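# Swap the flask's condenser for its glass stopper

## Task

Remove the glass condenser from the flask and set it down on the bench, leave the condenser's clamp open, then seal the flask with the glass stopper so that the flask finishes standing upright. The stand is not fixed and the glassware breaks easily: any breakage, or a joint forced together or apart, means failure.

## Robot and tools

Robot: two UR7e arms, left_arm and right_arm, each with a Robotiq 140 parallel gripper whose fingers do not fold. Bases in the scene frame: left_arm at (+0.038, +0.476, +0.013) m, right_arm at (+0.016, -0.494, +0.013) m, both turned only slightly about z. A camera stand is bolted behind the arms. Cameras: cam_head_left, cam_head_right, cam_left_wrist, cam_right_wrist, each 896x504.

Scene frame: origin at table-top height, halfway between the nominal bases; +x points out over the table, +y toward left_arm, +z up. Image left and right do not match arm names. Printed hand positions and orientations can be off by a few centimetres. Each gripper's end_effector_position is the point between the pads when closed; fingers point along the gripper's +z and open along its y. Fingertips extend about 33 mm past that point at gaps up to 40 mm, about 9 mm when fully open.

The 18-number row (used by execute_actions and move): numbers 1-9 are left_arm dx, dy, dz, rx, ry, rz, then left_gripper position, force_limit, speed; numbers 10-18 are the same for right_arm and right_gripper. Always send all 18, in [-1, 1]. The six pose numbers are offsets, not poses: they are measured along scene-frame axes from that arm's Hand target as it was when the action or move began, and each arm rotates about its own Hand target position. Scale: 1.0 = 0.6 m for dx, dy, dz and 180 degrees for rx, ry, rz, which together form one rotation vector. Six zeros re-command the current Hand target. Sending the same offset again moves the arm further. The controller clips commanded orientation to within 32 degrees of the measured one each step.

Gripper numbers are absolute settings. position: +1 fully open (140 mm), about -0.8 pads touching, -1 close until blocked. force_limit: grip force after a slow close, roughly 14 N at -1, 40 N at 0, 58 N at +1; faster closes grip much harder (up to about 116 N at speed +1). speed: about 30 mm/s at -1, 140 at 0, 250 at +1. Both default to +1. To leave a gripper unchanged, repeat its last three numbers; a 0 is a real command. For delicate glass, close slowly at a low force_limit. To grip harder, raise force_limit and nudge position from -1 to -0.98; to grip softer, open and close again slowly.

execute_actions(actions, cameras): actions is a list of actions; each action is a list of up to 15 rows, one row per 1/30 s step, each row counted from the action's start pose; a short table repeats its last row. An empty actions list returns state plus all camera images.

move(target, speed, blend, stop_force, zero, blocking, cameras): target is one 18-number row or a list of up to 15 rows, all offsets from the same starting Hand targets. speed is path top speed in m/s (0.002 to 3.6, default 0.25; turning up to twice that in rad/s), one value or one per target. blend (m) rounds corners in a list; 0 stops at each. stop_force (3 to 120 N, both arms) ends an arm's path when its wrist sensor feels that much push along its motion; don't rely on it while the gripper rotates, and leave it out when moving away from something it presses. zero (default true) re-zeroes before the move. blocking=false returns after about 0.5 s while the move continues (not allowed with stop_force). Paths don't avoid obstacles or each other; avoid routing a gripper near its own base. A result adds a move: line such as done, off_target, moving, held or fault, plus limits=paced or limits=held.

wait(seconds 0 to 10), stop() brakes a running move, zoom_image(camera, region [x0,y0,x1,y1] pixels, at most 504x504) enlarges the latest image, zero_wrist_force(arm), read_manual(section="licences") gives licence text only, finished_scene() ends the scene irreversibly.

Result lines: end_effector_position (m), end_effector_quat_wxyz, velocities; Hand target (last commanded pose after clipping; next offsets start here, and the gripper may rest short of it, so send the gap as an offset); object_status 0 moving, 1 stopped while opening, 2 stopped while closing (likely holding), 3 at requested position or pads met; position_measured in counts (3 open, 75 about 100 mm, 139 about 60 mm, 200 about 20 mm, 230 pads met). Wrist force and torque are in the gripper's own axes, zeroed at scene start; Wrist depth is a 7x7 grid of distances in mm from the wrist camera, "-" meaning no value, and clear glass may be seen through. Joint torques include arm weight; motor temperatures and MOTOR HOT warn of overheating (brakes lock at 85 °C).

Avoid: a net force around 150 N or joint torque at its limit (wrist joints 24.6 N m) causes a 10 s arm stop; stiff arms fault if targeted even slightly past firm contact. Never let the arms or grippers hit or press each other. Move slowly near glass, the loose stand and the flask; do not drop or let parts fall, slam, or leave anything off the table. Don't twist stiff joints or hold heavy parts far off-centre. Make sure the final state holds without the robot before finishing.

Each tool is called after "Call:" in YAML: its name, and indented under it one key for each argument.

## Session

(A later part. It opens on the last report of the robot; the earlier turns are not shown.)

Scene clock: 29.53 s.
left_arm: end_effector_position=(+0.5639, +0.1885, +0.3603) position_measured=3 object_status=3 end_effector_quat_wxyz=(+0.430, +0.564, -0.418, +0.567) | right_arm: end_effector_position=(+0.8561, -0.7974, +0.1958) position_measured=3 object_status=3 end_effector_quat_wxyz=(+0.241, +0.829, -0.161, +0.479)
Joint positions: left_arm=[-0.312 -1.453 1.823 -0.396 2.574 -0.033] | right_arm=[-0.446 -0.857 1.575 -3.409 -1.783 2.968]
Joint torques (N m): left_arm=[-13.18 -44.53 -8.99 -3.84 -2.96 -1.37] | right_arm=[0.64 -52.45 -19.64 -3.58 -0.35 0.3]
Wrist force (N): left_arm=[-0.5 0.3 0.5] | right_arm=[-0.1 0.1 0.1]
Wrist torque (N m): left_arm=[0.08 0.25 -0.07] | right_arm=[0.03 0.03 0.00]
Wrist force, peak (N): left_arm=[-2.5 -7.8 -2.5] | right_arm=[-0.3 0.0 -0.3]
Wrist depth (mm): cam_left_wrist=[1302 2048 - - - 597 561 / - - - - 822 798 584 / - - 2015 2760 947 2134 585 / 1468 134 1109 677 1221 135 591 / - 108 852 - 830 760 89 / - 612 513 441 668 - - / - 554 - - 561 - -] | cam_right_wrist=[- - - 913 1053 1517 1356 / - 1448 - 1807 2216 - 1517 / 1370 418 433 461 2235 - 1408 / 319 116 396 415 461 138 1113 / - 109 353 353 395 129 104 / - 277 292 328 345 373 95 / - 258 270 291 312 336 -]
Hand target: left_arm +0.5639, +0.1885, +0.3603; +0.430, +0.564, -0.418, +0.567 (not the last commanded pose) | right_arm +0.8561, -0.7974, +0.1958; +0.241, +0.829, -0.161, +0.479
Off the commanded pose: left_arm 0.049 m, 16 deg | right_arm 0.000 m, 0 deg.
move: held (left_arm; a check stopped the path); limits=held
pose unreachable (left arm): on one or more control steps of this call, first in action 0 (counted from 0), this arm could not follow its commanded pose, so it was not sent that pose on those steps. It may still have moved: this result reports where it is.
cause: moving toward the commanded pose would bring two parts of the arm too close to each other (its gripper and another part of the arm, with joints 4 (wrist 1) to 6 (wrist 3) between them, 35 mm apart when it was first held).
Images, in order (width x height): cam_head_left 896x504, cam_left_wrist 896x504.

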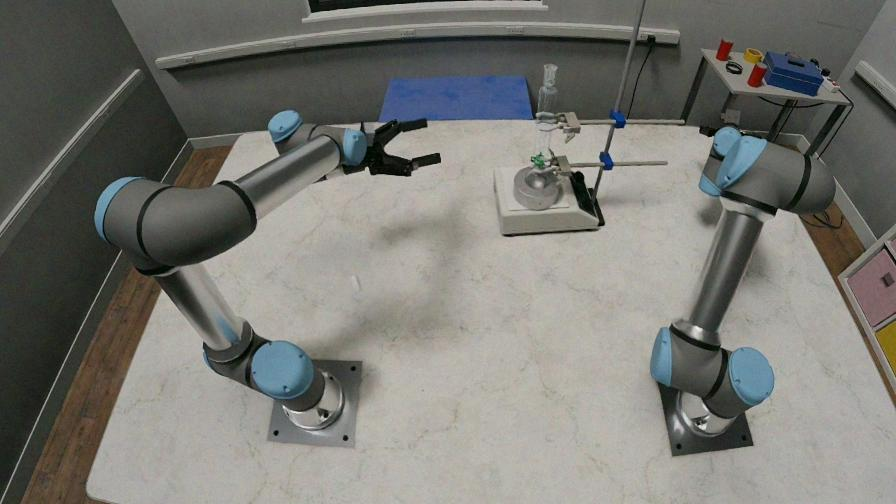

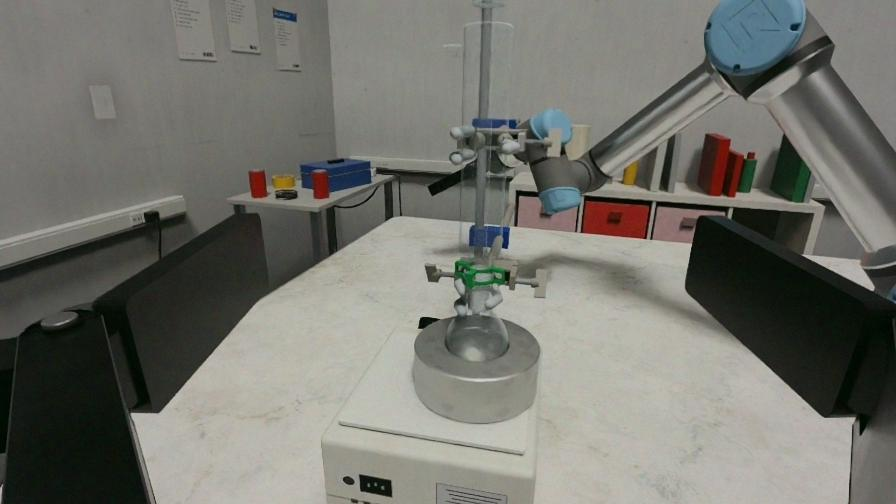

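Call:
move:
  target: [0.0535, -0.2325, -0.1972, 0.0044, 0.0013, -0.0228, -0.4, 1, 0, 0, 0, 0, 0, 0, 0, 1, 1, 1]
  speed: 0.15
  cameras: ["cam_left_wrist", "cam_head_left"]

Scene clock: 39.57 s.
left_arm: end_effector_position=(+0.5959, +0.0491, +0.2421) position_measured=179 object_status=3 end_effector_quat_wxyz=(+0.447, +0.553, -0.441, +0.548) | right_arm: end_effector_position=(+0.8561, -0.7974, +0.1958) position_measured=3 object_status=3 end_effector_quat_wxyz=(+0.241, +0.829, -0.161, +0.479)
Joint positions: left_arm=[-0.538 -1.165 1.773 -0.607 2.419 -0.011] | right_arm=[-0.446 -0.857 1.575 -3.409 -1.783 2.968]
Joint torques (N m): left_arm=[-12.83 -28.12 -29.95 -3.74 -2.61 1.35] | right_arm=[0.41 -51.27 -19.56 -3.53 -0.32 0.09]
Wrist force (N): left_arm=[0.0 0.4 0.6] | right_arm=[0.0 0.0 0.1]
Wrist torque (N m): left_arm=[0.12 0.15 -0.15] | right_arm=[0.00 0.01 0.00]
Wrist force, peak (N): left_arm=[-1.1 0.6 1.4] | right_arm=[-0.3 0.2 0.0]
Wrist depth (mm): cam_left_wrist=[- - - 723 2116 683 1853 / - - - 796 749 2015 2064 / 1530 1853 1607 280 1984 2189 1984 / 1539 2048 822 - 112 - - / 569 - 93 246 110 92 - / - - - 258 - - - / - - - 254 - - -] | cam_right_wrist=[- 1370 1370 995 1098 1408 - / - - 1593 1623 2275 - 1448 / 1274 399 430 487 2072 - 1385 / 327 116 383 410 461 138 1113 / - 109 333 - 392 131 104 / - 279 298 319 353 374 94 / - 257 272 290 313 337 -]
Hand target: left_arm +0.5960, +0.0490, +0.2420; +0.447, +0.553, -0.441, +0.548 | right_arm +0.8561, -0.7974, +0.1958; +0.241, +0.829, -0.161, +0.479
Off the commanded pose: left_arm 0.000 m, 0 deg | right_arm 0.000 m, 0 deg.
move: done
Images, in order (width x height): cam_head_left 896x504, cam_left_wrist 896x504.

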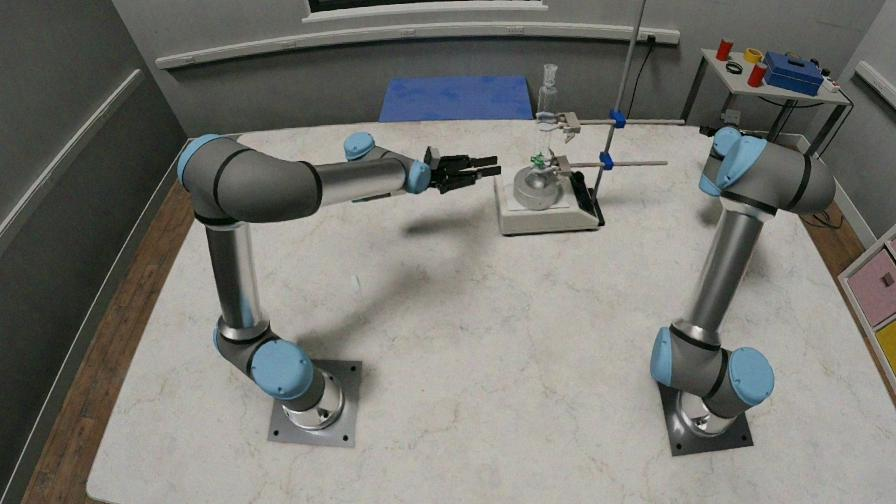

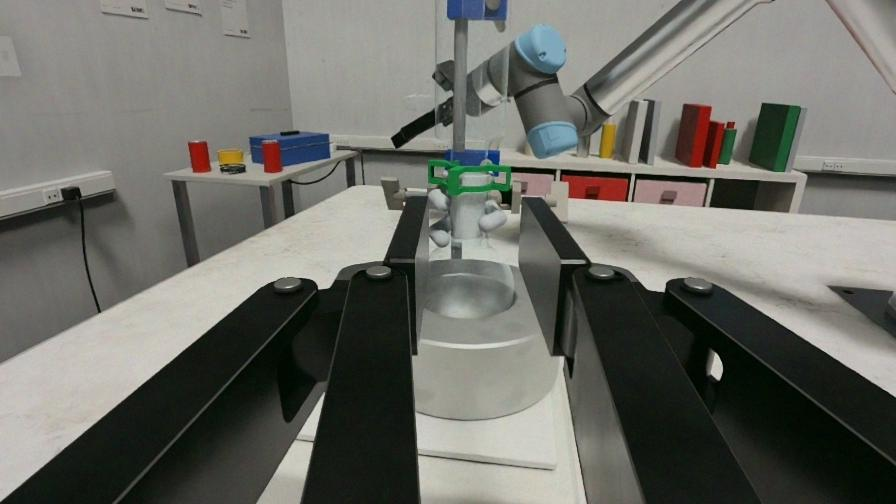

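Call:
zoom_image:
  camera: "cam_left_wrist"
  region: [370, 130, 590, 290]

Scaled by 2.291 from the camera's 896x504 image, which has a finer 1280x720 frame.

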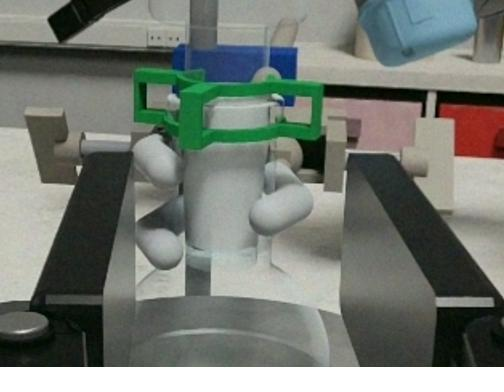

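Call:
move:
  target: [0.0367, -0.1005, -0.0033, 0, 0, -0.0233, -0.4, 1, 0, 0, 0, 0, 0, 0, 0, 1, 1, 1]
  speed: 0.1
  cameras: ["cam_left_wrist"]

Call:
zoom_image:
  camera: "cam_left_wrist"
  region: [340, 90, 600, 290]

Scene clock: 45.83 s.
left_arm: end_effector_position=(+0.6180, -0.0112, +0.2400) position_measured=179 object_status=3 end_effector_quat_wxyz=(+0.467, +0.536, -0.461, +0.531) | right_arm: end_effector_position=(+0.8561, -0.7974, +0.1958) position_measured=3 object_status=3 end_effector_quat_wxyz=(+0.241, +0.829, -0.161, +0.479)
Joint positions: left_arm=[-0.588 -1.042 1.585 -0.542 2.442 -0.011] | right_arm=[-0.446 -0.857 1.575 -3.409 -1.783 2.968]
Joint torques (N m): left_arm=[-12.01 -34.91 -28.9 0.54 2.42 1.65] | right_arm=[0.26 -50.9 -19.45 -3.4 -0.4 0.24]
Wrist force (N): left_arm=[-0.4 0.7 0.6] | right_arm=[-0.2 0.0 0.0]
Wrist torque (N m): left_arm=[0.17 0.17 -0.13] | right_arm=[0.01 0.04 0.00]
Wrist force, peak (N): left_arm=[-0.9 0.5 1.4] | right_arm=[-0.2 0.2 -0.1]
Wrist depth (mm): cam_left_wrist=[- - - 616 624 - - / - 2152 - 699 681 2081 - / - 1511 1693 356 2098 2189 - / - 1451 753 213 117 - - / - - 93 - 110 92 - / - - - - - - - / - - - 194 - - -] | cam_right_wrist=[1225 1448 1255 944 1103 1526 1535 / - 1482 1710 2023 2142 1807 1432 / 1294 399 429 483 2072 1745 - / 328 116 384 411 469 138 1133 / - 109 - 361 396 138 104 / - 279 295 323 351 368 94 / - 257 271 291 318 337 -]
Hand target: left_arm +0.6180, -0.0113, +0.2400; +0.467, +0.536, -0.461, +0.531 | right_arm +0.8561, -0.7974, +0.1958; +0.241, +0.829, -0.161, +0.479
Off the commanded pose: left_arm 0.000 m, 0 deg | right_arm 0.000 m, 0 deg.
move: done
Images, in order (width x height): cam_left_wrist 896x504.

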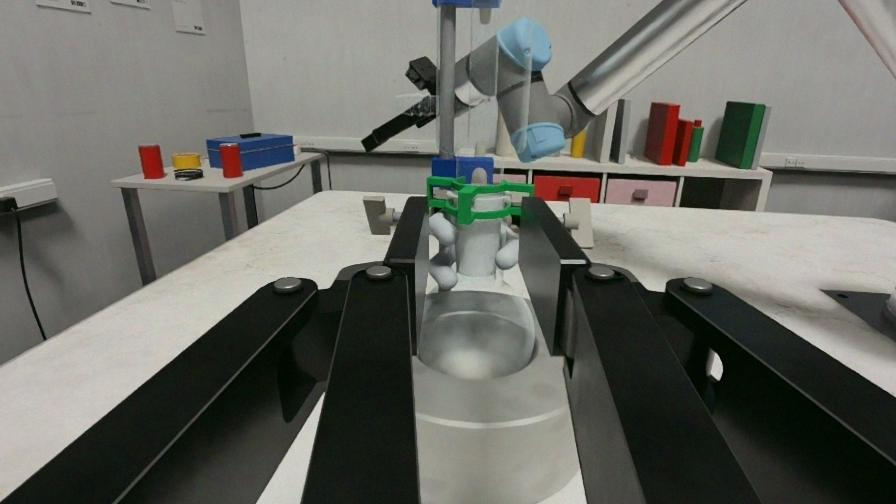

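Scaled by 1.938 from the camera's 896x504 image, which has a finer 1280x720 frame.

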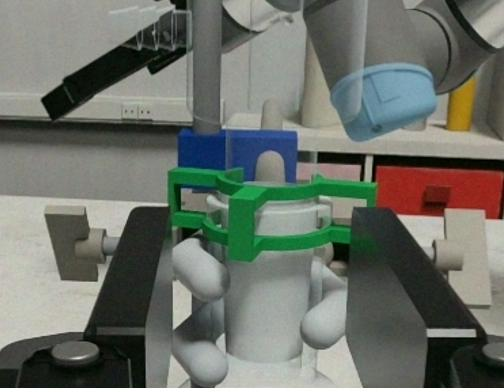

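Call:
zoom_image:
  camera: "cam_left_wrist"
  region: [410, 150, 560, 250]

Scaled by 3.360 from the camera's 896x504 image, which has a finer 1280x720 frame.

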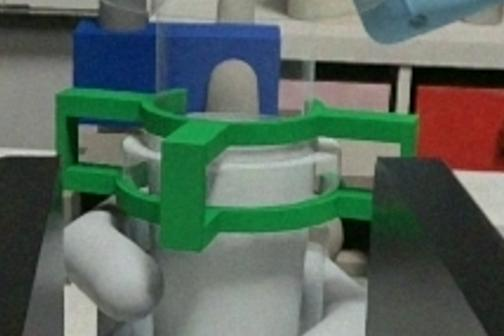

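Call:
zoom_image:
  camera: "cam_left_wrist"
  region: [430, 140, 530, 210]

Scaled by 5.040 from the camera's 896x504 image, which has a finer 1280x720 frame.

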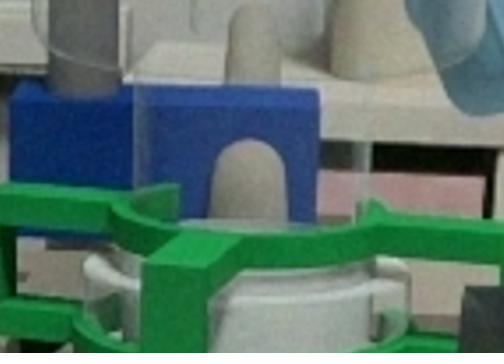

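Call:
move:
  target: [0.0118, -0.0392, 0.0142, 0, 0, -0.0221, -0.5, 1, 0, 0, 0, 0, 0, 0, 0, 1, 1, 1]
  speed: 0.06
  cameras: ["cam_left_wrist"]

Call:
zoom_image:
  camera: "cam_left_wrist"
  region: [410, 150, 560, 250]

Scene clock: 57.23 s.
left_arm: end_effector_position=(+0.6250, -0.0348, +0.2485) position_measured=192 object_status=3 end_effector_quat_wxyz=(+0.485, +0.520, -0.480, +0.514) | right_arm: end_effector_position=(+0.8561, -0.7974, +0.1958) position_measured=3 object_status=3 end_effector_quat_wxyz=(+0.241, +0.829, -0.161, +0.479)
Joint positions: left_arm=[-0.593 -0.981 1.457 -0.476 2.507 -0.011] | right_arm=[-0.446 -0.857 1.575 -3.409 -1.783 2.968]
Joint torques (N m): left_arm=[-12.62 -37.84 -30.27 0.75 2.46 1.46] | right_arm=[1.15 -51.31 -19.22 -3.54 -0.34 0.42]
Wrist force (N): left_arm=[-0.4 0.5 0.7] | right_arm=[-0.2 0.1 0.1]
Wrist torque (N m): left_arm=[0.07 0.14 -0.13] | right_arm=[0.02 0.04 0.00]
Wrist force, peak (N): left_arm=[-0.4 1.0 1.1] | right_arm=[-0.3 0.0 -0.2]
Wrist depth (mm): cam_left_wrist=[- - - 600 666 595 442 / - - - 646 705 1739 - / 1427 1577 1881 1192 2308 2189 - / - 796 910 181 117 - - / - - - 191 95 - - / - - - - - - - / - - - - - - -] | cam_right_wrist=[1185 1307 1287 930 1123 1583 1370 / - 1440 1400 1820 1931 1782 1307 / 1314 412 415 477 2106 1770 1363 / 328 116 383 430 470 138 115 / - 109 332 366 390 138 104 / - 279 299 - 351 385 94 / - 258 271 286 311 331 -]
Hand target: left_arm +0.6251, -0.0348, +0.2486; +0.485, +0.520, -0.480, +0.514 | right_arm +0.8561, -0.7974, +0.1958; +0.241, +0.829, -0.161, +0.479
Off the commanded pose: left_arm 0.000 m, 0 deg | right_arm 0.000 m, 0 deg.
move: done
Images, in order (width x height): cam_left_wrist 896x504.

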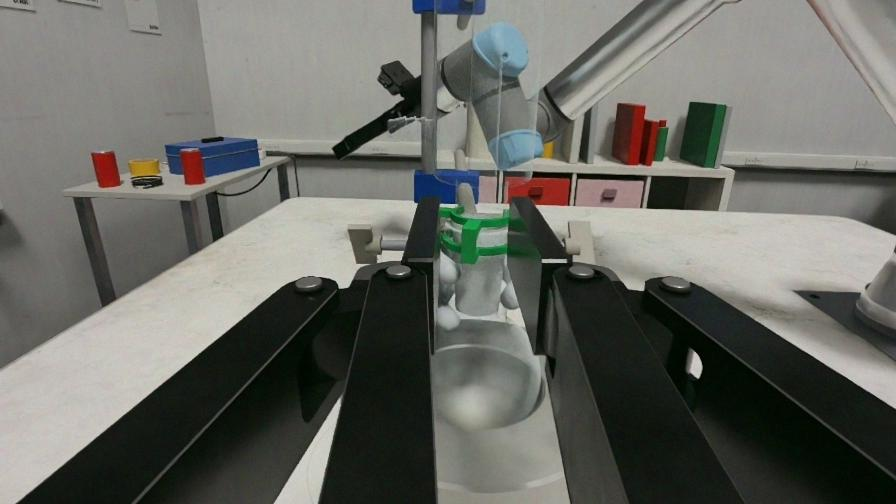

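Scaled by 3.360 from the camera's 896x504 image, which has a finer 1280x720 frame.

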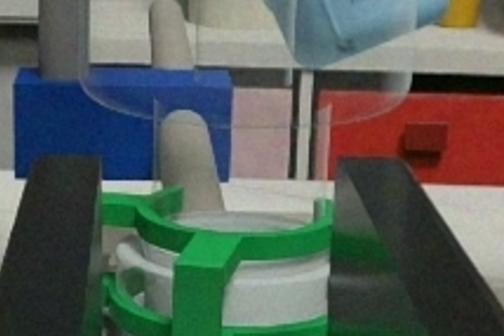

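Call:
move:
  target: [0.0022, -0.0117, 0, 0, 0, 0, -0.5, 1, 0, 0, 0, 0, 0, 0, 0, 1, 1, 1]
  speed: 0.03
  stop_force: 6
  cameras: ["cam_left_wrist"]

Call:
zoom_image:
  camera: "cam_left_wrist"
  region: [410, 170, 560, 270]

Scene clock: 60.37 s.
left_arm: end_effector_position=(+0.6264, -0.0419, +0.2486) position_measured=192 object_status=3 end_effector_quat_wxyz=(+0.485, +0.520, -0.480, +0.514) | right_arm: end_effector_position=(+0.8561, -0.7974, +0.1958) position_measured=3 object_status=3 end_effector_quat_wxyz=(+0.241, +0.829, -0.161, +0.479)
Joint positions: left_arm=[-0.602 -0.973 1.444 -0.471 2.498 -0.011] | right_arm=[-0.446 -0.857 1.575 -3.409 -1.783 2.968]
Joint torques (N m): left_arm=[-12.47 -39.45 -30.98 0.52 -2.48 1.46] | right_arm=[0.6 -50.37 -19.8 -3.35 -0.6 0.42]
Wrist force (N): left_arm=[-0.5 0.3 0.8] | right_arm=[-0.1 0.1 -0.2]
Wrist torque (N m): left_arm=[0.03 0.17 -0.12] | right_arm=[0.02 0.03 0.00]
Wrist force, peak (N): left_arm=[-0.7 0.1 1.2] | right_arm=[-0.3 0.0 0.1]
Wrist depth (mm): cam_left_wrist=[- - 2442 603 660 627 456 / 1649 - - 630 703 2373 - / - 1597 2015 643 2134 2330 - / - 951 - 170 111 - - / 1577 - - 113 95 - - / - - - 249 - - - / - - - 175 - - -] | cam_right_wrist=[1019 1294 - 1011 1057 1526 1526 / 1499 1416 1758 1902 2338 1833 1465 / 1255 1473 440 451 2039 - - / 323 116 - 416 466 138 1118 / - 109 337 361 397 129 104 / - 271 300 323 348 386 94 / - 258 271 289 308 329 -]
Hand target: left_arm +0.6264, -0.0419, +0.2486; +0.485, +0.520, -0.480, +0.514 | right_arm +0.8561, -0.7974, +0.1958; +0.241, +0.829, -0.161, +0.479
Off the commanded pose: left_arm 0.000 m, 0 deg | right_arm 0.000 m, 0 deg.
move: done
Images, in order (width x height): cam_left_wrist 896x504.

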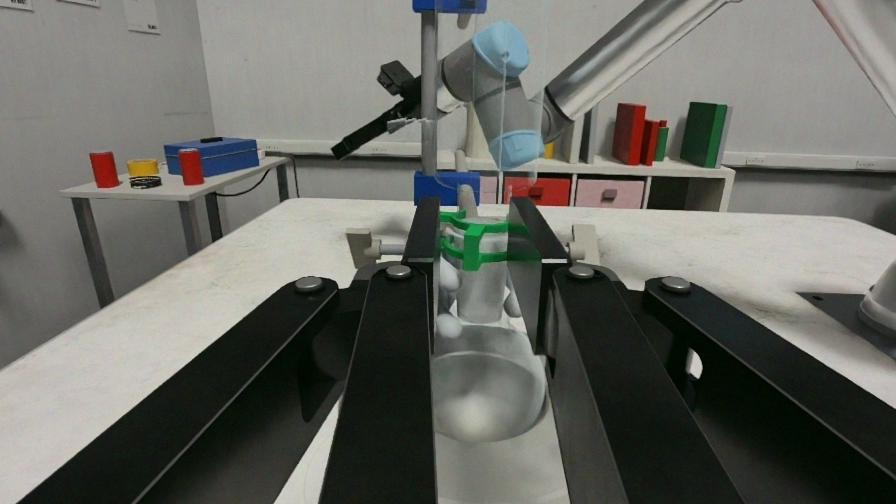

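Scaled by 3.360 from the camera's 896x504 image, which has a finer 1280x720 frame.

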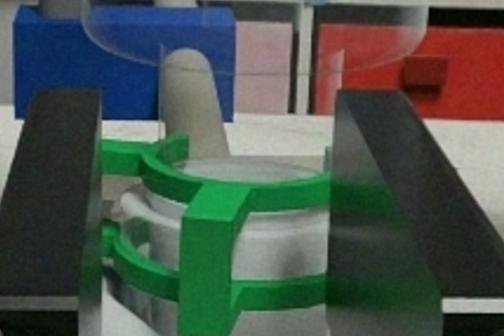

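Call:
zoom_image:
  camera: "cam_left_wrist"
  region: [430, 190, 520, 270]

Scaled by 5.600 from the camera's 896x504 image, which has a finer 1280x720 frame.

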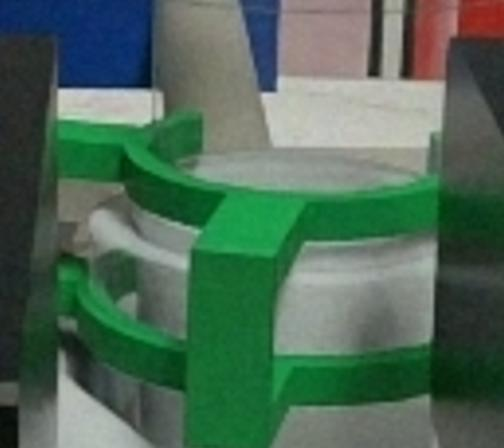

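Call:
wait:
  seconds: 0.1
  cameras: ["cam_head_left", "cam_head_right"]

Call:
zoom_image:
  camera: "cam_head_left"
  region: [470, 120, 590, 220]

Call:
zoom_image:
  camera: "cam_head_right"
  region: [470, 120, 590, 220]

Scene clock: 62.60 s.
left_arm: end_effector_position=(+0.6264, -0.0419, +0.2486) position_measured=192 object_status=3 end_effector_quat_wxyz=(+0.485, +0.520, -0.480, +0.514) | right_arm: end_effector_position=(+0.8561, -0.7974, +0.1958) position_measured=3 object_status=3 end_effector_quat_wxyz=(+0.241, +0.829, -0.161, +0.479)
Joint positions: left_arm=[-0.602 -0.973 1.444 -0.471 2.498 -0.011] | right_arm=[-0.446 -0.857 1.575 -3.409 -1.783 2.968]
Joint torques (N m): left_arm=[-11.84 -38.78 -31.16 0.69 -2.54 1.48] | right_arm=[0.45 -50.27 -18.93 -3.18 -0.41 0.37]
Wrist force (N): left_arm=[-0.4 0.3 0.8] | right_arm=[-0.2 -0.1 0.0]
Wrist torque (N m): left_arm=[0.05 0.16 -0.11] | right_arm=[-0.01 0.04 0.00]
Wrist force, peak (N): left_arm=[-0.7 0.3 1.2] | right_arm=[-0.1 -0.3 0.2]
Wrist depth (mm): cam_left_wrist=[1763 - - 609 - 621 450 / - 2064 - 633 701 3097 - / - 1567 2081 1149 2152 2227 - / - - - 178 140 934 - / - - - 113 95 - - / - - - 248 - - - / - - - - - - -] | cam_right_wrist=[1249 - 1456 988 1644 1613 1416 / - 1634 1603 1874 2089 - 1473 / 1300 406 436 - 2007 1874 - / 330 116 348 416 466 138 1094 / - 109 326 357 405 395 104 / - 279 298 323 350 377 94 / - 259 271 290 314 333 -]
Hand target: left_arm +0.6264, -0.0419, +0.2486; +0.485, +0.520, -0.480, +0.514 | right_arm +0.8561, -0.7974, +0.1958; +0.241, +0.829, -0.161, +0.479
Tool commands: left_gripper/position=-0.5 left_gripper/force_limit=+1.0 left_gripper/speed=+0.0 right_gripper/position=+1.0 right_gripper/force_limit=+1.0 right_gripper/speed=+1.0
Off the commanded pose: left_arm 0.000 m, 0 deg | right_arm 0.000 m, 0 deg.
wait: 0.10 s; at rest from the start
Images, in order (width x height): cam_head_left 896x504, cam_head_right 896x504.

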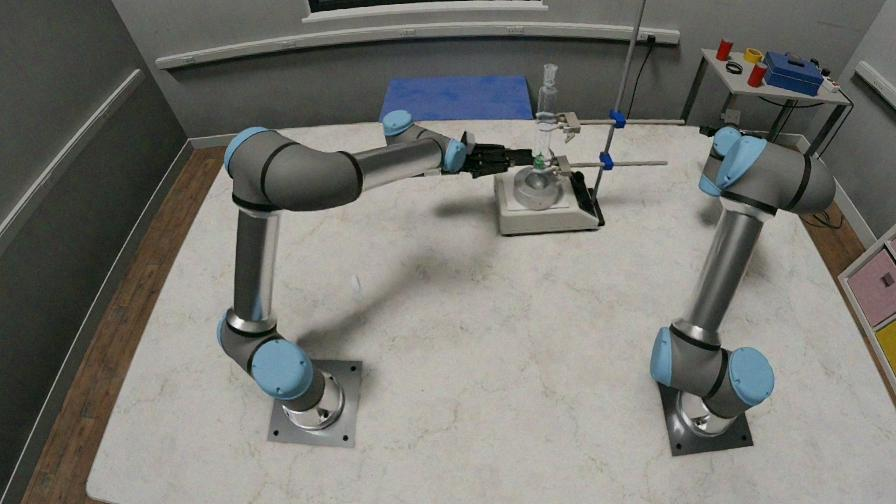

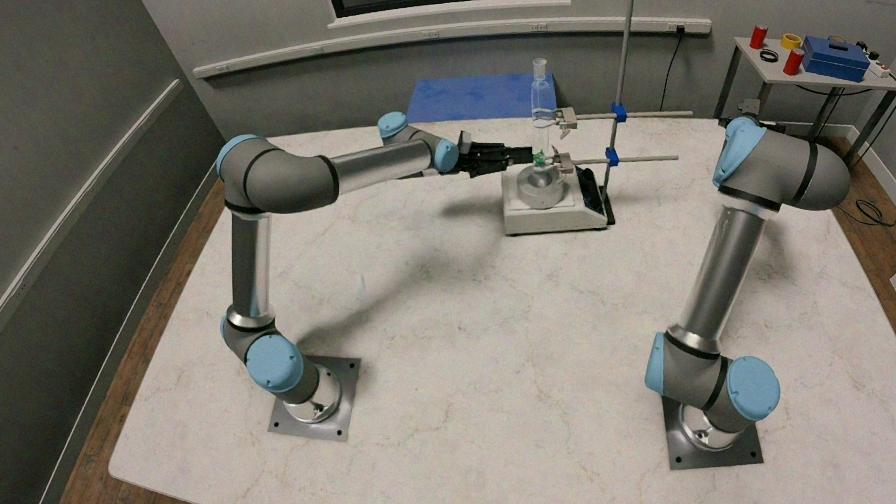

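Scaled by 4.200 from the camera's 896x504 image, which has a finer 1280x720 frame.

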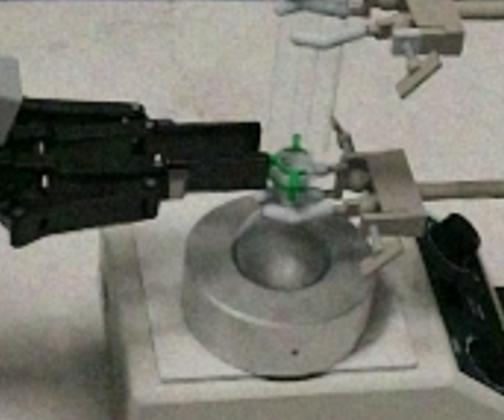

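Scaled by 4.200 from the camera's 896x504 image, which has a finer 1280x720 frame.

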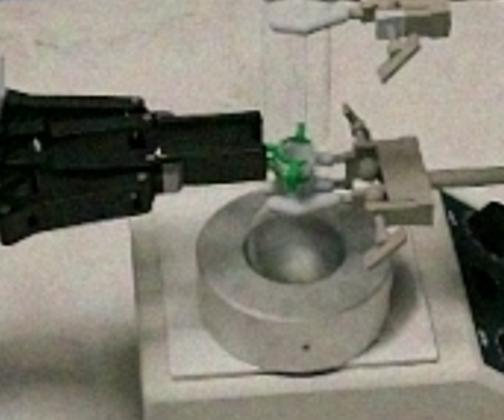

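Call:
move:
  target: [0.0008, 0.0033, -0.0008, 0, 0, 0, -0.5, -1, -1, 0, 0, 0, 0, 0, 0, 1, 1, 1]
  speed: 0.03

Call:
move:
  target: [0, 0, 0, 0, 0, 0, -1, -1, -1, 0, 0, 0, 0, 0, 0, 1, 1, 1]
  cameras: ["all"]

Call:
zoom_image:
  camera: "cam_left_wrist"
  region: [420, 170, 550, 270]

Call:
zoom_image:
  camera: "cam_head_left"
  region: [470, 120, 590, 220]

Scene clock: 64.43 s.
left_arm: end_effector_position=(+0.6268, -0.0400, +0.2481) position_measured=192 object_status=3 end_effector_quat_wxyz=(+0.485, +0.520, -0.480, +0.514) | right_arm: end_effector_position=(+0.8561, -0.7974, +0.1958) position_measured=3 object_status=3 end_effector_quat_wxyz=(+0.241, +0.829, -0.161, +0.479)
Joint positions: left_arm=[-0.599 -0.972 1.445 -0.472 2.501 -0.011] | right_arm=[-0.446 -0.857 1.575 -3.409 -1.783 2.968]
Joint torques (N m): left_arm=[15.27 -38.59 -7.54 -3.89 2.48 1.32] | right_arm=[0.46 -50.92 -18.84 -3.34 -0.49 0.34]
Wrist force (N): left_arm=[-0.1 0.4 0.8] | right_arm=[-0.3 0.1 0.0]
Wrist torque (N m): left_arm=[0.05 0.08 -0.12] | right_arm=[0.02 0.06 0.00]
Wrist force, peak (N): left_arm=[-0.5 0.6 1.2] | right_arm=[-0.2 -0.2 0.1]
Wrist depth (mm): cam_left_wrist=[- 2170 - 593 670 648 437 / 1827 2539 - 633 709 2189 - / 1427 1751 - 459 2081 2098 2539 / 1548 2208 844 180 117 - 882 / 557 - - 111 95 - 621 / - - - - - - - / - - - - - - -] | cam_right_wrist=[- - 1408 927 1623 - 1274 / 1274 - 1593 1807 2124 1563 1554 / 1320 411 433 505 2275 1860 1473 / 327 116 378 399 - 138 1138 / - 109 338 367 386 138 103 / - 274 301 312 348 374 94 / - 256 279 290 312 331 -]
Hand target: left_arm +0.6269, -0.0399, +0.2481; +0.485, +0.520, -0.480, +0.514 | right_arm +0.8561, -0.7974, +0.1958; +0.241, +0.829, -0.161, +0.479
Off the commanded pose: left_arm 0.000 m, 0 deg | right_arm 0.000 m, 0 deg.
move: done

Scene clock: 65.30 s.
left_arm: end_effector_position=(+0.6269, -0.0399, +0.2481) position_measured=222 object_status=0 end_effector_quat_wxyz=(+0.485, +0.520, -0.480, +0.514) | right_arm: end_effector_position=(+0.8561, -0.7974, +0.1958) position_measured=3 object_status=3 end_effector_quat_wxyz=(+0.241, +0.829, -0.161, +0.479)
Joint positions: left_arm=[-0.599 -0.972 1.445 -0.472 2.501 -0.011] | right_arm=[-0.446 -0.857 1.575 -3.409 -1.783 2.968]
Joint torques (N m): left_arm=[12.7 -39.19 -8.25 -3.42 2.43 0.9] | right_arm=[0.31 -50.95 -20.08 -3.47 -0.57 0.41]
Wrist force (N): left_arm=[-0.7 -1.0 0.7] | right_arm=[-0.2 0.0 0.1]
Wrist torque (N m): left_arm=[0.02 0.13 -0.05] | right_arm=[0.00 0.04 0.00]
Wrist force, peak (N): left_arm=[-0.9 -1.2 0.9] | right_arm=[-0.3 0.2 -0.1]
Wrist depth (mm): cam_left_wrist=[- 2565 - 596 641 635 435 / - 1968 - 643 683 2015 - / 1468 1587 2760 463 2152 2373 - / - - 894 122 186 - - / - - - - - - - / - - - - - - - / - - - - - - -] | cam_right_wrist=[1180 1526 1300 995 1053 1554 1341 / 1262 - 1722 1782 1976 1634 1393 / 1274 401 427 - 2178 2160 - / 328 116 379 407 452 138 1113 / - 109 333 363 405 393 104 / - 277 300 317 - 391 94 / - 258 271 290 - 338 -]
Hand target: left_arm +0.6269, -0.0399, +0.2481; +0.485, +0.520, -0.480, +0.514 | right_arm +0.8561, -0.7974, +0.1958; +0.241, +0.829, -0.161, +0.479
Off the commanded pose: left_arm 0.000 m, 0 deg | right_arm 0.000 m, 0 deg.
move: done

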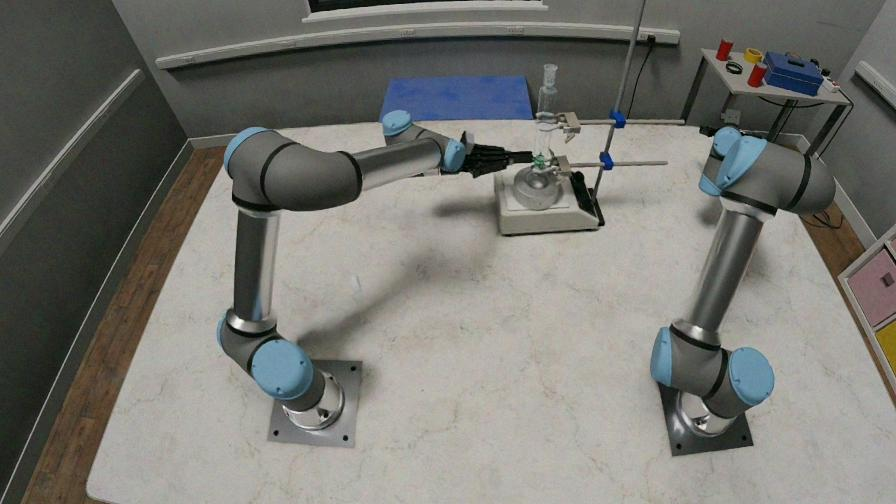

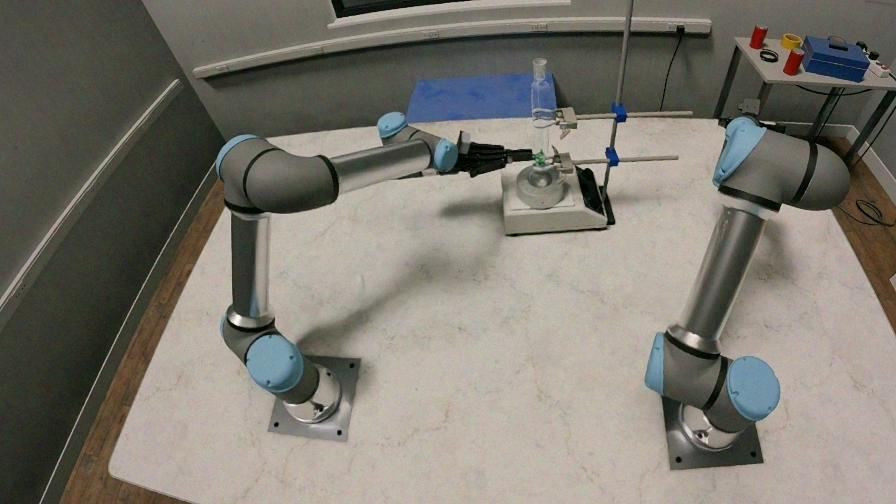

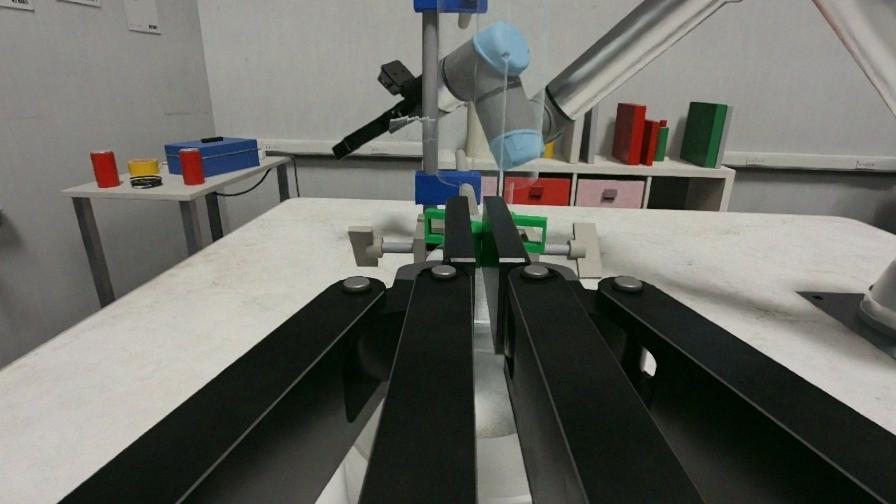

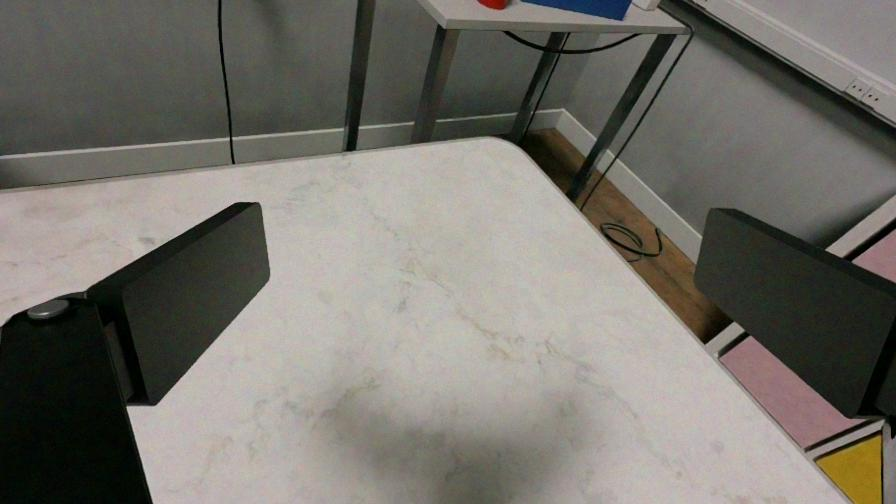

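Scaled by 3.877 from the camera's 896x504 image, which has a finer 1280x720 frame.

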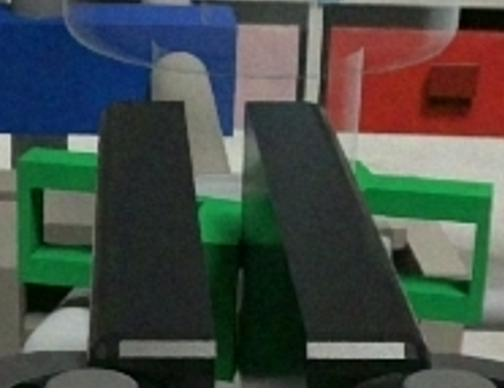

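Scaled by 4.200 from the camera's 896x504 image, which has a finer 1280x720 frame.

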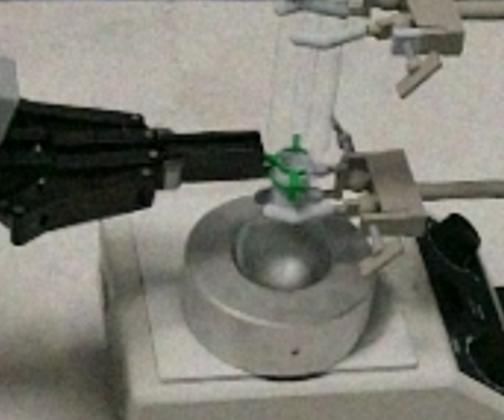

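Call:
wait:
  seconds: 1.5

Scene clock: 67.00 s.
left_arm: end_effector_position=(+0.6269, -0.0399, +0.2481) position_measured=222 object_status=2 end_effector_quat_wxyz=(+0.485, +0.520, -0.480, +0.514) | right_arm: end_effector_position=(+0.8561, -0.7974, +0.1958) position_measured=3 object_status=3 end_effector_quat_wxyz=(+0.241, +0.829, -0.161, +0.479)
Joint positions: left_arm=[-0.599 -0.972 1.445 -0.472 2.501 -0.011] | right_arm=[-0.446 -0.857 1.575 -3.409 -1.783 2.968]
Joint torques (N m): left_arm=[7.17 -41.5 -8.38 -1.79 2.44 -0.31] | right_arm=[0.99 -50.39 -18.95 -3.48 -0.71 0.4]
Wrist force (N): left_arm=[-0.8 -0.8 0.5] | right_arm=[0.0 0.1 0.1]
Wrist torque (N m): left_arm=[0.07 0.16 -0.06] | right_arm=[0.02 0.00 0.01]
Wrist force, peak (N): left_arm=[-1.1 -1.1 0.7] | right_arm=[0.0 0.3 0.2]
Wrist depth (mm): cam_left_wrist=[- - - 610 648 595 442 / - - - 641 707 1751 - / 1296 1638 1704 635 2134 2267 - / 1617 - - 122 245 - - / - - - - - - 610 / - - - - - - - / - - - - - - -] | cam_right_wrist=[- - - 944 1094 1499 1416 / 1314 - 1508 2142 2089 1655 1416 / 1294 1448 440 506 1991 - 1499 / - 116 372 413 454 129 1098 / - 109 338 356 400 138 104 / - 277 296 322 341 379 95 / - 258 271 292 310 337 -]
Hand target: left_arm +0.6269, -0.0399, +0.2481; +0.485, +0.520, -0.480, +0.514 | right_arm +0.8561, -0.7974, +0.1958; +0.241, +0.829, -0.161, +0.479
Tool commands: left_gripper/position=-1.0 left_gripper/force_limit=-1.0 left_gripper/speed=-1.0 right_gripper/position=+1.0 right_gripper/force_limit=+1.0 right_gripper/speed=+1.0
Off the commanded pose: left_arm 0.000 m, 0 deg | right_arm 0.000 m, 0 deg.
wait: 1.50 s; at rest from the start

Call:
move:
  target: [0, 0, 0, 0, 0, 0, -0.98, 0.2, -1, 0, 0, 0, 0, 0, 0, 1, 1, 1]

Call:
move:
  target: [0.00052, 0.0033, 0, 0, 0, 0, -0.98, 0.2, -1, 0, 0, 0, 0, 0, 0, 1, 1, 1]
  speed: 0.01
  stop_force: 25

Scene clock: 67.87 s.
left_arm: end_effector_position=(+0.6269, -0.0399, +0.2481) position_measured=225 object_status=0 end_effector_quat_wxyz=(+0.485, +0.520, -0.480, +0.514) | right_arm: end_effector_position=(+0.8561, -0.7974, +0.1958) position_measured=3 object_status=3 end_effector_quat_wxyz=(+0.241, +0.829, -0.161, +0.479)
Joint positions: left_arm=[-0.599 -0.972 1.445 -0.472 2.501 -0.011] | right_arm=[-0.446 -0.857 1.575 -3.409 -1.783 2.968]
Joint torques (N m): left_arm=[5.26 -42.22 -8.09 -1.12 2.43 -0.83] | right_arm=[0.46 -50.97 -20.51 -3.29 -0.44 0.36]
Wrist force (N): left_arm=[-0.7 -0.5 -2.0] | right_arm=[0.0 0.0 0.1]
Wrist torque (N m): left_arm=[0.01 0.13 -0.02] | right_arm=[0.01 0.01 0.00]
Wrist force, peak (N): left_arm=[-0.8 0.2 -2.1] | right_arm=[-0.1 -0.1 0.2]
Wrist depth (mm): cam_left_wrist=[- - - 612 672 - 434 / - - - 633 698 1895 - / 1638 1567 2330 646 2081 2489 - / - 2031 734 121 243 - - / 578 588 - - 92 - - / - - - - - - - / - - - - - - -] | cam_right_wrist=[- - - 999 1143 1473 1424 / 1300 - 1517 1770 2197 - 1440 / 1393 420 442 484 2007 1860 - / - 116 379 423 470 138 116 / - 109 337 356 397 138 104 / - 279 298 322 343 375 94 / - 259 272 290 310 354 -]
Hand target: left_arm +0.6269, -0.0399, +0.2481; +0.485, +0.520, -0.480, +0.514 | right_arm +0.8561, -0.7974, +0.1958; +0.241, +0.829, -0.161, +0.479
Off the commanded pose: left_arm 0.000 m, 0 deg | right_arm 0.000 m, 0 deg.
move: done

Scene clock: 69.23 s.
left_arm: end_effector_position=(+0.6272, -0.0379, +0.2481) position_measured=225 object_status=2 end_effector_quat_wxyz=(+0.485, +0.520, -0.480, +0.514) | right_arm: end_effector_position=(+0.8561, -0.7974, +0.1958) position_measured=3 object_status=3 end_effector_quat_wxyz=(+0.241, +0.829, -0.161, +0.479)
Joint positions: left_arm=[-0.595 -0.973 1.446 -0.473 2.505 -0.011] | right_arm=[-0.446 -0.857 1.575 -3.409 -1.783 2.968]
Joint torques (N m): left_arm=[25.09 -68.72 -7.47 -3.51 0.98 -0.85] | right_arm=[0.63 -50.8 -19.36 -3.38 -0.5 0.39]
Wrist force (N): left_arm=[-2.5 4.3 15.8] | right_arm=[-0.2 -0.1 -0.3]
Wrist torque (N m): left_arm=[-0.14 0.24 -0.06] | right_arm=[-0.01 0.04 0.00]
Wrist force, peak (N): left_arm=[-3.0 4.3 16.2] | right_arm=[-0.3 0.1 -0.2]
Wrist depth (mm): cam_left_wrist=[- - 2330 606 663 627 458 / - - 2116 640 709 2330 2288 / 1373 1660 1881 380 2170 2330 2351 / 1577 1788 - 122 245 988 882 / 584 - - - 92 - 607 / - - - - - - - / - - - - - - -] | cam_right_wrist=[1066 - - 984 1118 1563 1356 / 1268 1408 1593 1902 2317 1710 1393 / 1341 416 - 455 2039 - - / 327 116 373 414 464 138 1128 / - 109 347 360 398 129 104 / - 274 298 324 349 386 95 / - 259 273 281 310 334 -]
Hand target: left_arm +0.6272, -0.0379, +0.2481; +0.485, +0.520, -0.480, +0.514 | right_arm +0.8561, -0.7974, +0.1958; +0.241, +0.829, -0.161, +0.479
Off the commanded pose: left_arm 0.000 m, 0 deg | right_arm 0.000 m, 0 deg.
move: done

Call:
move:
  target: [0.00052, 0.0033, 0, 0, 0, 0, -0.98, 0.2, -1, 0, 0, 0, 0, 0, 0, 1, 1, 1]
  speed: 0.01
  stop_force: 25
  cameras: ["cam_left_wrist", "cam_head_left"]

Call:
zoom_image:
  camera: "cam_left_wrist"
  region: [420, 170, 550, 270]

Scene clock: 70.80 s.
left_arm: end_effector_position=(+0.6275, -0.0359, +0.2481) position_measured=225 object_status=2 end_effector_quat_wxyz=(+0.485, +0.520, -0.480, +0.514) | right_arm: end_effector_position=(+0.8561, -0.7974, +0.1958) position_measured=3 object_status=3 end_effector_quat_wxyz=(+0.241, +0.829, -0.161, +0.479)
Joint positions: left_arm=[-0.592 -0.974 1.448 -0.473 2.508 -0.011] | right_arm=[-0.446 -0.857 1.575 -3.409 -1.783 2.968]
Joint torques (N m): left_arm=[28 -68.56 -5.78 -3.28 0.64 -0.42] | right_arm=[0.78 -50.65 -18.54 -3.34 -0.6 0.42]
Wrist force (N): left_arm=[-2.8 5.1 21.1] | right_arm=[0.0 0.1 0.0]
Wrist torque (N m): left_arm=[-0.15 0.27 -0.07] | right_arm=[0.01 0.01 0.00]
Wrist force, peak (N): left_arm=[-3.1 5.1 21.6] | right_arm=[-0.2 0.2 -0.2]
Wrist depth (mm): cam_left_wrist=[- - - 609 643 564 443 / 2031 - 2189 648 699 - - / 1468 1671 2227 640 2134 2418 - / - - 900 122 244 798 822 / - - - - 92 696 619 / - - - - - - - / - - - - - - -] | cam_right_wrist=[- 1274 - 944 1133 1688 1348 / 1243 - 1613 1795 2089 1770 1370 / 1320 412 417 489 1931 1976 - / - 116 368 416 458 138 1103 / - 109 334 359 400 395 104 / - 277 306 329 348 376 94 / - 259 269 287 311 336 -]
Hand target: left_arm +0.6275, -0.0359, +0.2481; +0.485, +0.520, -0.480, +0.514 | right_arm +0.8561, -0.7974, +0.1958; +0.241, +0.829, -0.161, +0.479
Off the commanded pose: left_arm 0.000 m, 0 deg | right_arm 0.000 m, 0 deg.
move: done
Images, in order (width x height): cam_head_left 896x504, cam_left_wrist 896x504.

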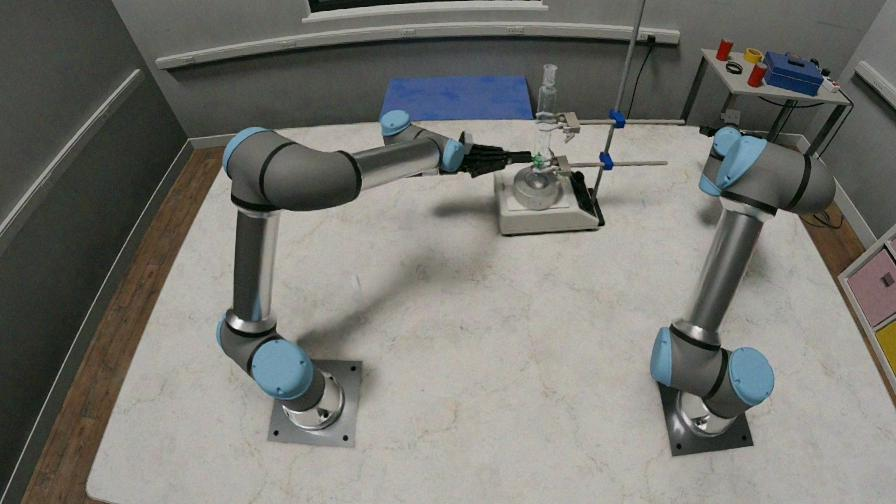

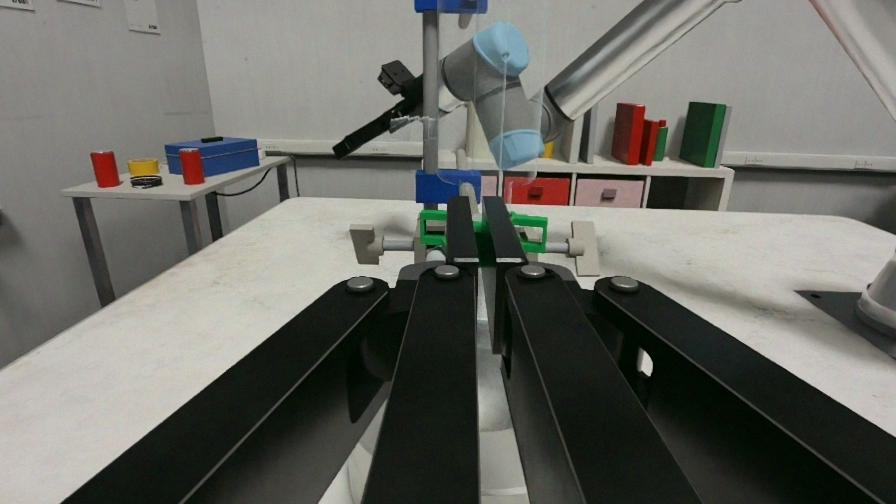

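Scaled by 3.877 from the camera's 896x504 image, which has a finer 1280x720 frame.

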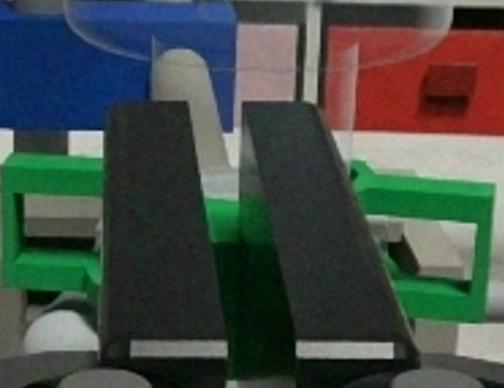

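Call:
move:
  target: [0.00078, 0.005, 0, 0, 0, 0, -0.98, 0.2, -1, 0, 0, 0, 0, 0, 0, 1, 1, 1]
  speed: 0.01
  stop_force: 25
  cameras: ["cam_left_wrist", "cam_head_left"]

Call:
zoom_image:
  camera: "cam_left_wrist"
  region: [420, 170, 550, 270]

Scene clock: 72.47 s.
left_arm: end_effector_position=(+0.6280, -0.0329, +0.2481) position_measured=225 object_status=2 end_effector_quat_wxyz=(+0.485, +0.520, -0.480, +0.514) | right_arm: end_effector_position=(+0.8561, -0.7974, +0.1958) position_measured=3 object_status=3 end_effector_quat_wxyz=(+0.241, +0.829, -0.161, +0.479)
Joint positions: left_arm=[-0.588 -0.975 1.45 -0.474 2.512 -0.011] | right_arm=[-0.446 -0.857 1.575 -3.409 -1.783 2.968]
Joint torques (N m): left_arm=[22.03 -67.78 -8.04 -3.81 0.88 0.41] | right_arm=[0.8 -50.62 -19.61 -3.55 -0.62 0.46]
Wrist force (N): left_arm=[-2.8 4.0 10.6] | right_arm=[-0.1 0.2 -0.1]
Wrist torque (N m): left_arm=[-0.17 0.27 -0.08] | right_arm=[0.05 0.03 0.00]
Wrist force, peak (N): left_arm=[-2.9 4.8 21.4] | right_arm=[-0.3 0.1 0.0]
Wrist depth (mm): cam_left_wrist=[- - - 610 660 603 441 / - - - 653 709 2465 - / 1388 1548 - 653 2116 2821 - / 1485 - - 122 186 - - / - 621 - - 92 - - / - - - - - - - / - - - - - - -] | cam_right_wrist=[1128 - 1424 980 1143 1554 1287 / - - 2275 1888 2023 - - / 1294 402 440 489 2039 - - / 329 116 366 416 468 138 1103 / - 109 335 384 392 138 104 / - 281 299 312 357 390 94 / - 255 271 290 309 352 -]
Hand target: left_arm +0.6280, -0.0329, +0.2481; +0.485, +0.520, -0.480, +0.514 | right_arm +0.8561, -0.7974, +0.1958; +0.241, +0.829, -0.161, +0.479
Off the commanded pose: left_arm 0.000 m, 0 deg | right_arm 0.000 m, 0 deg.
move: done
Images, in order (width x height): cam_head_left 896x504, cam_left_wrist 896x504.

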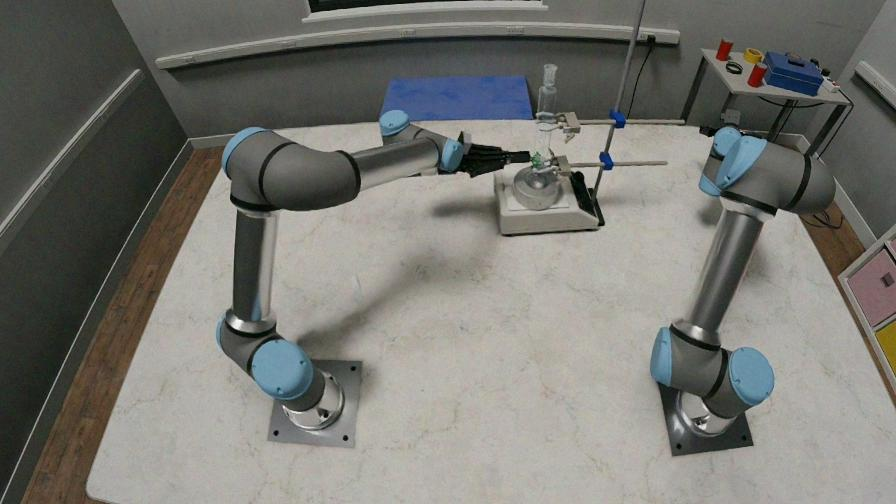

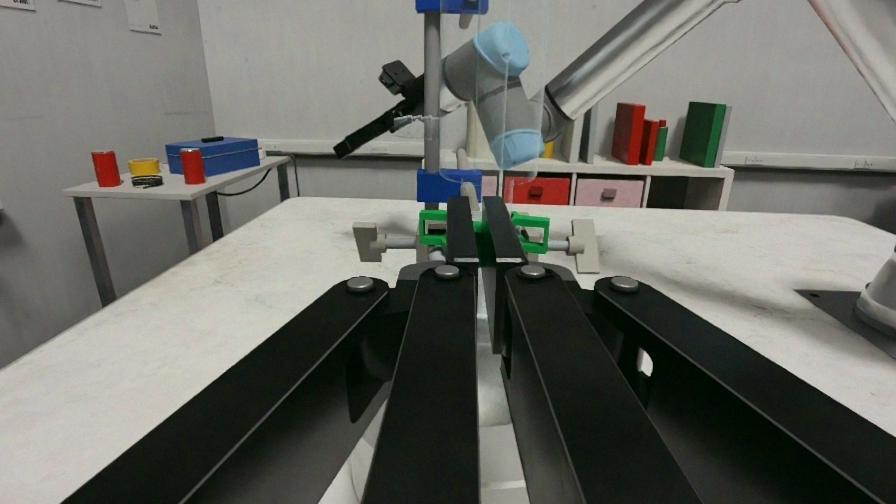

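Scaled by 3.877 from the camera's 896x504 image, which has a finer 1280x720 frame.

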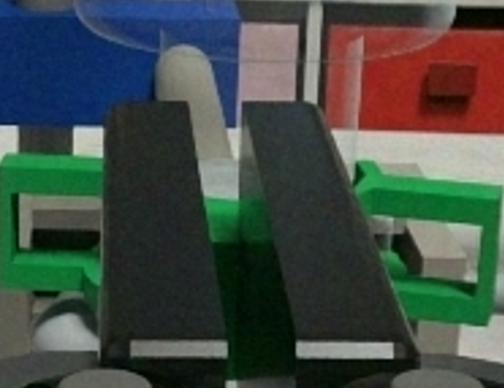

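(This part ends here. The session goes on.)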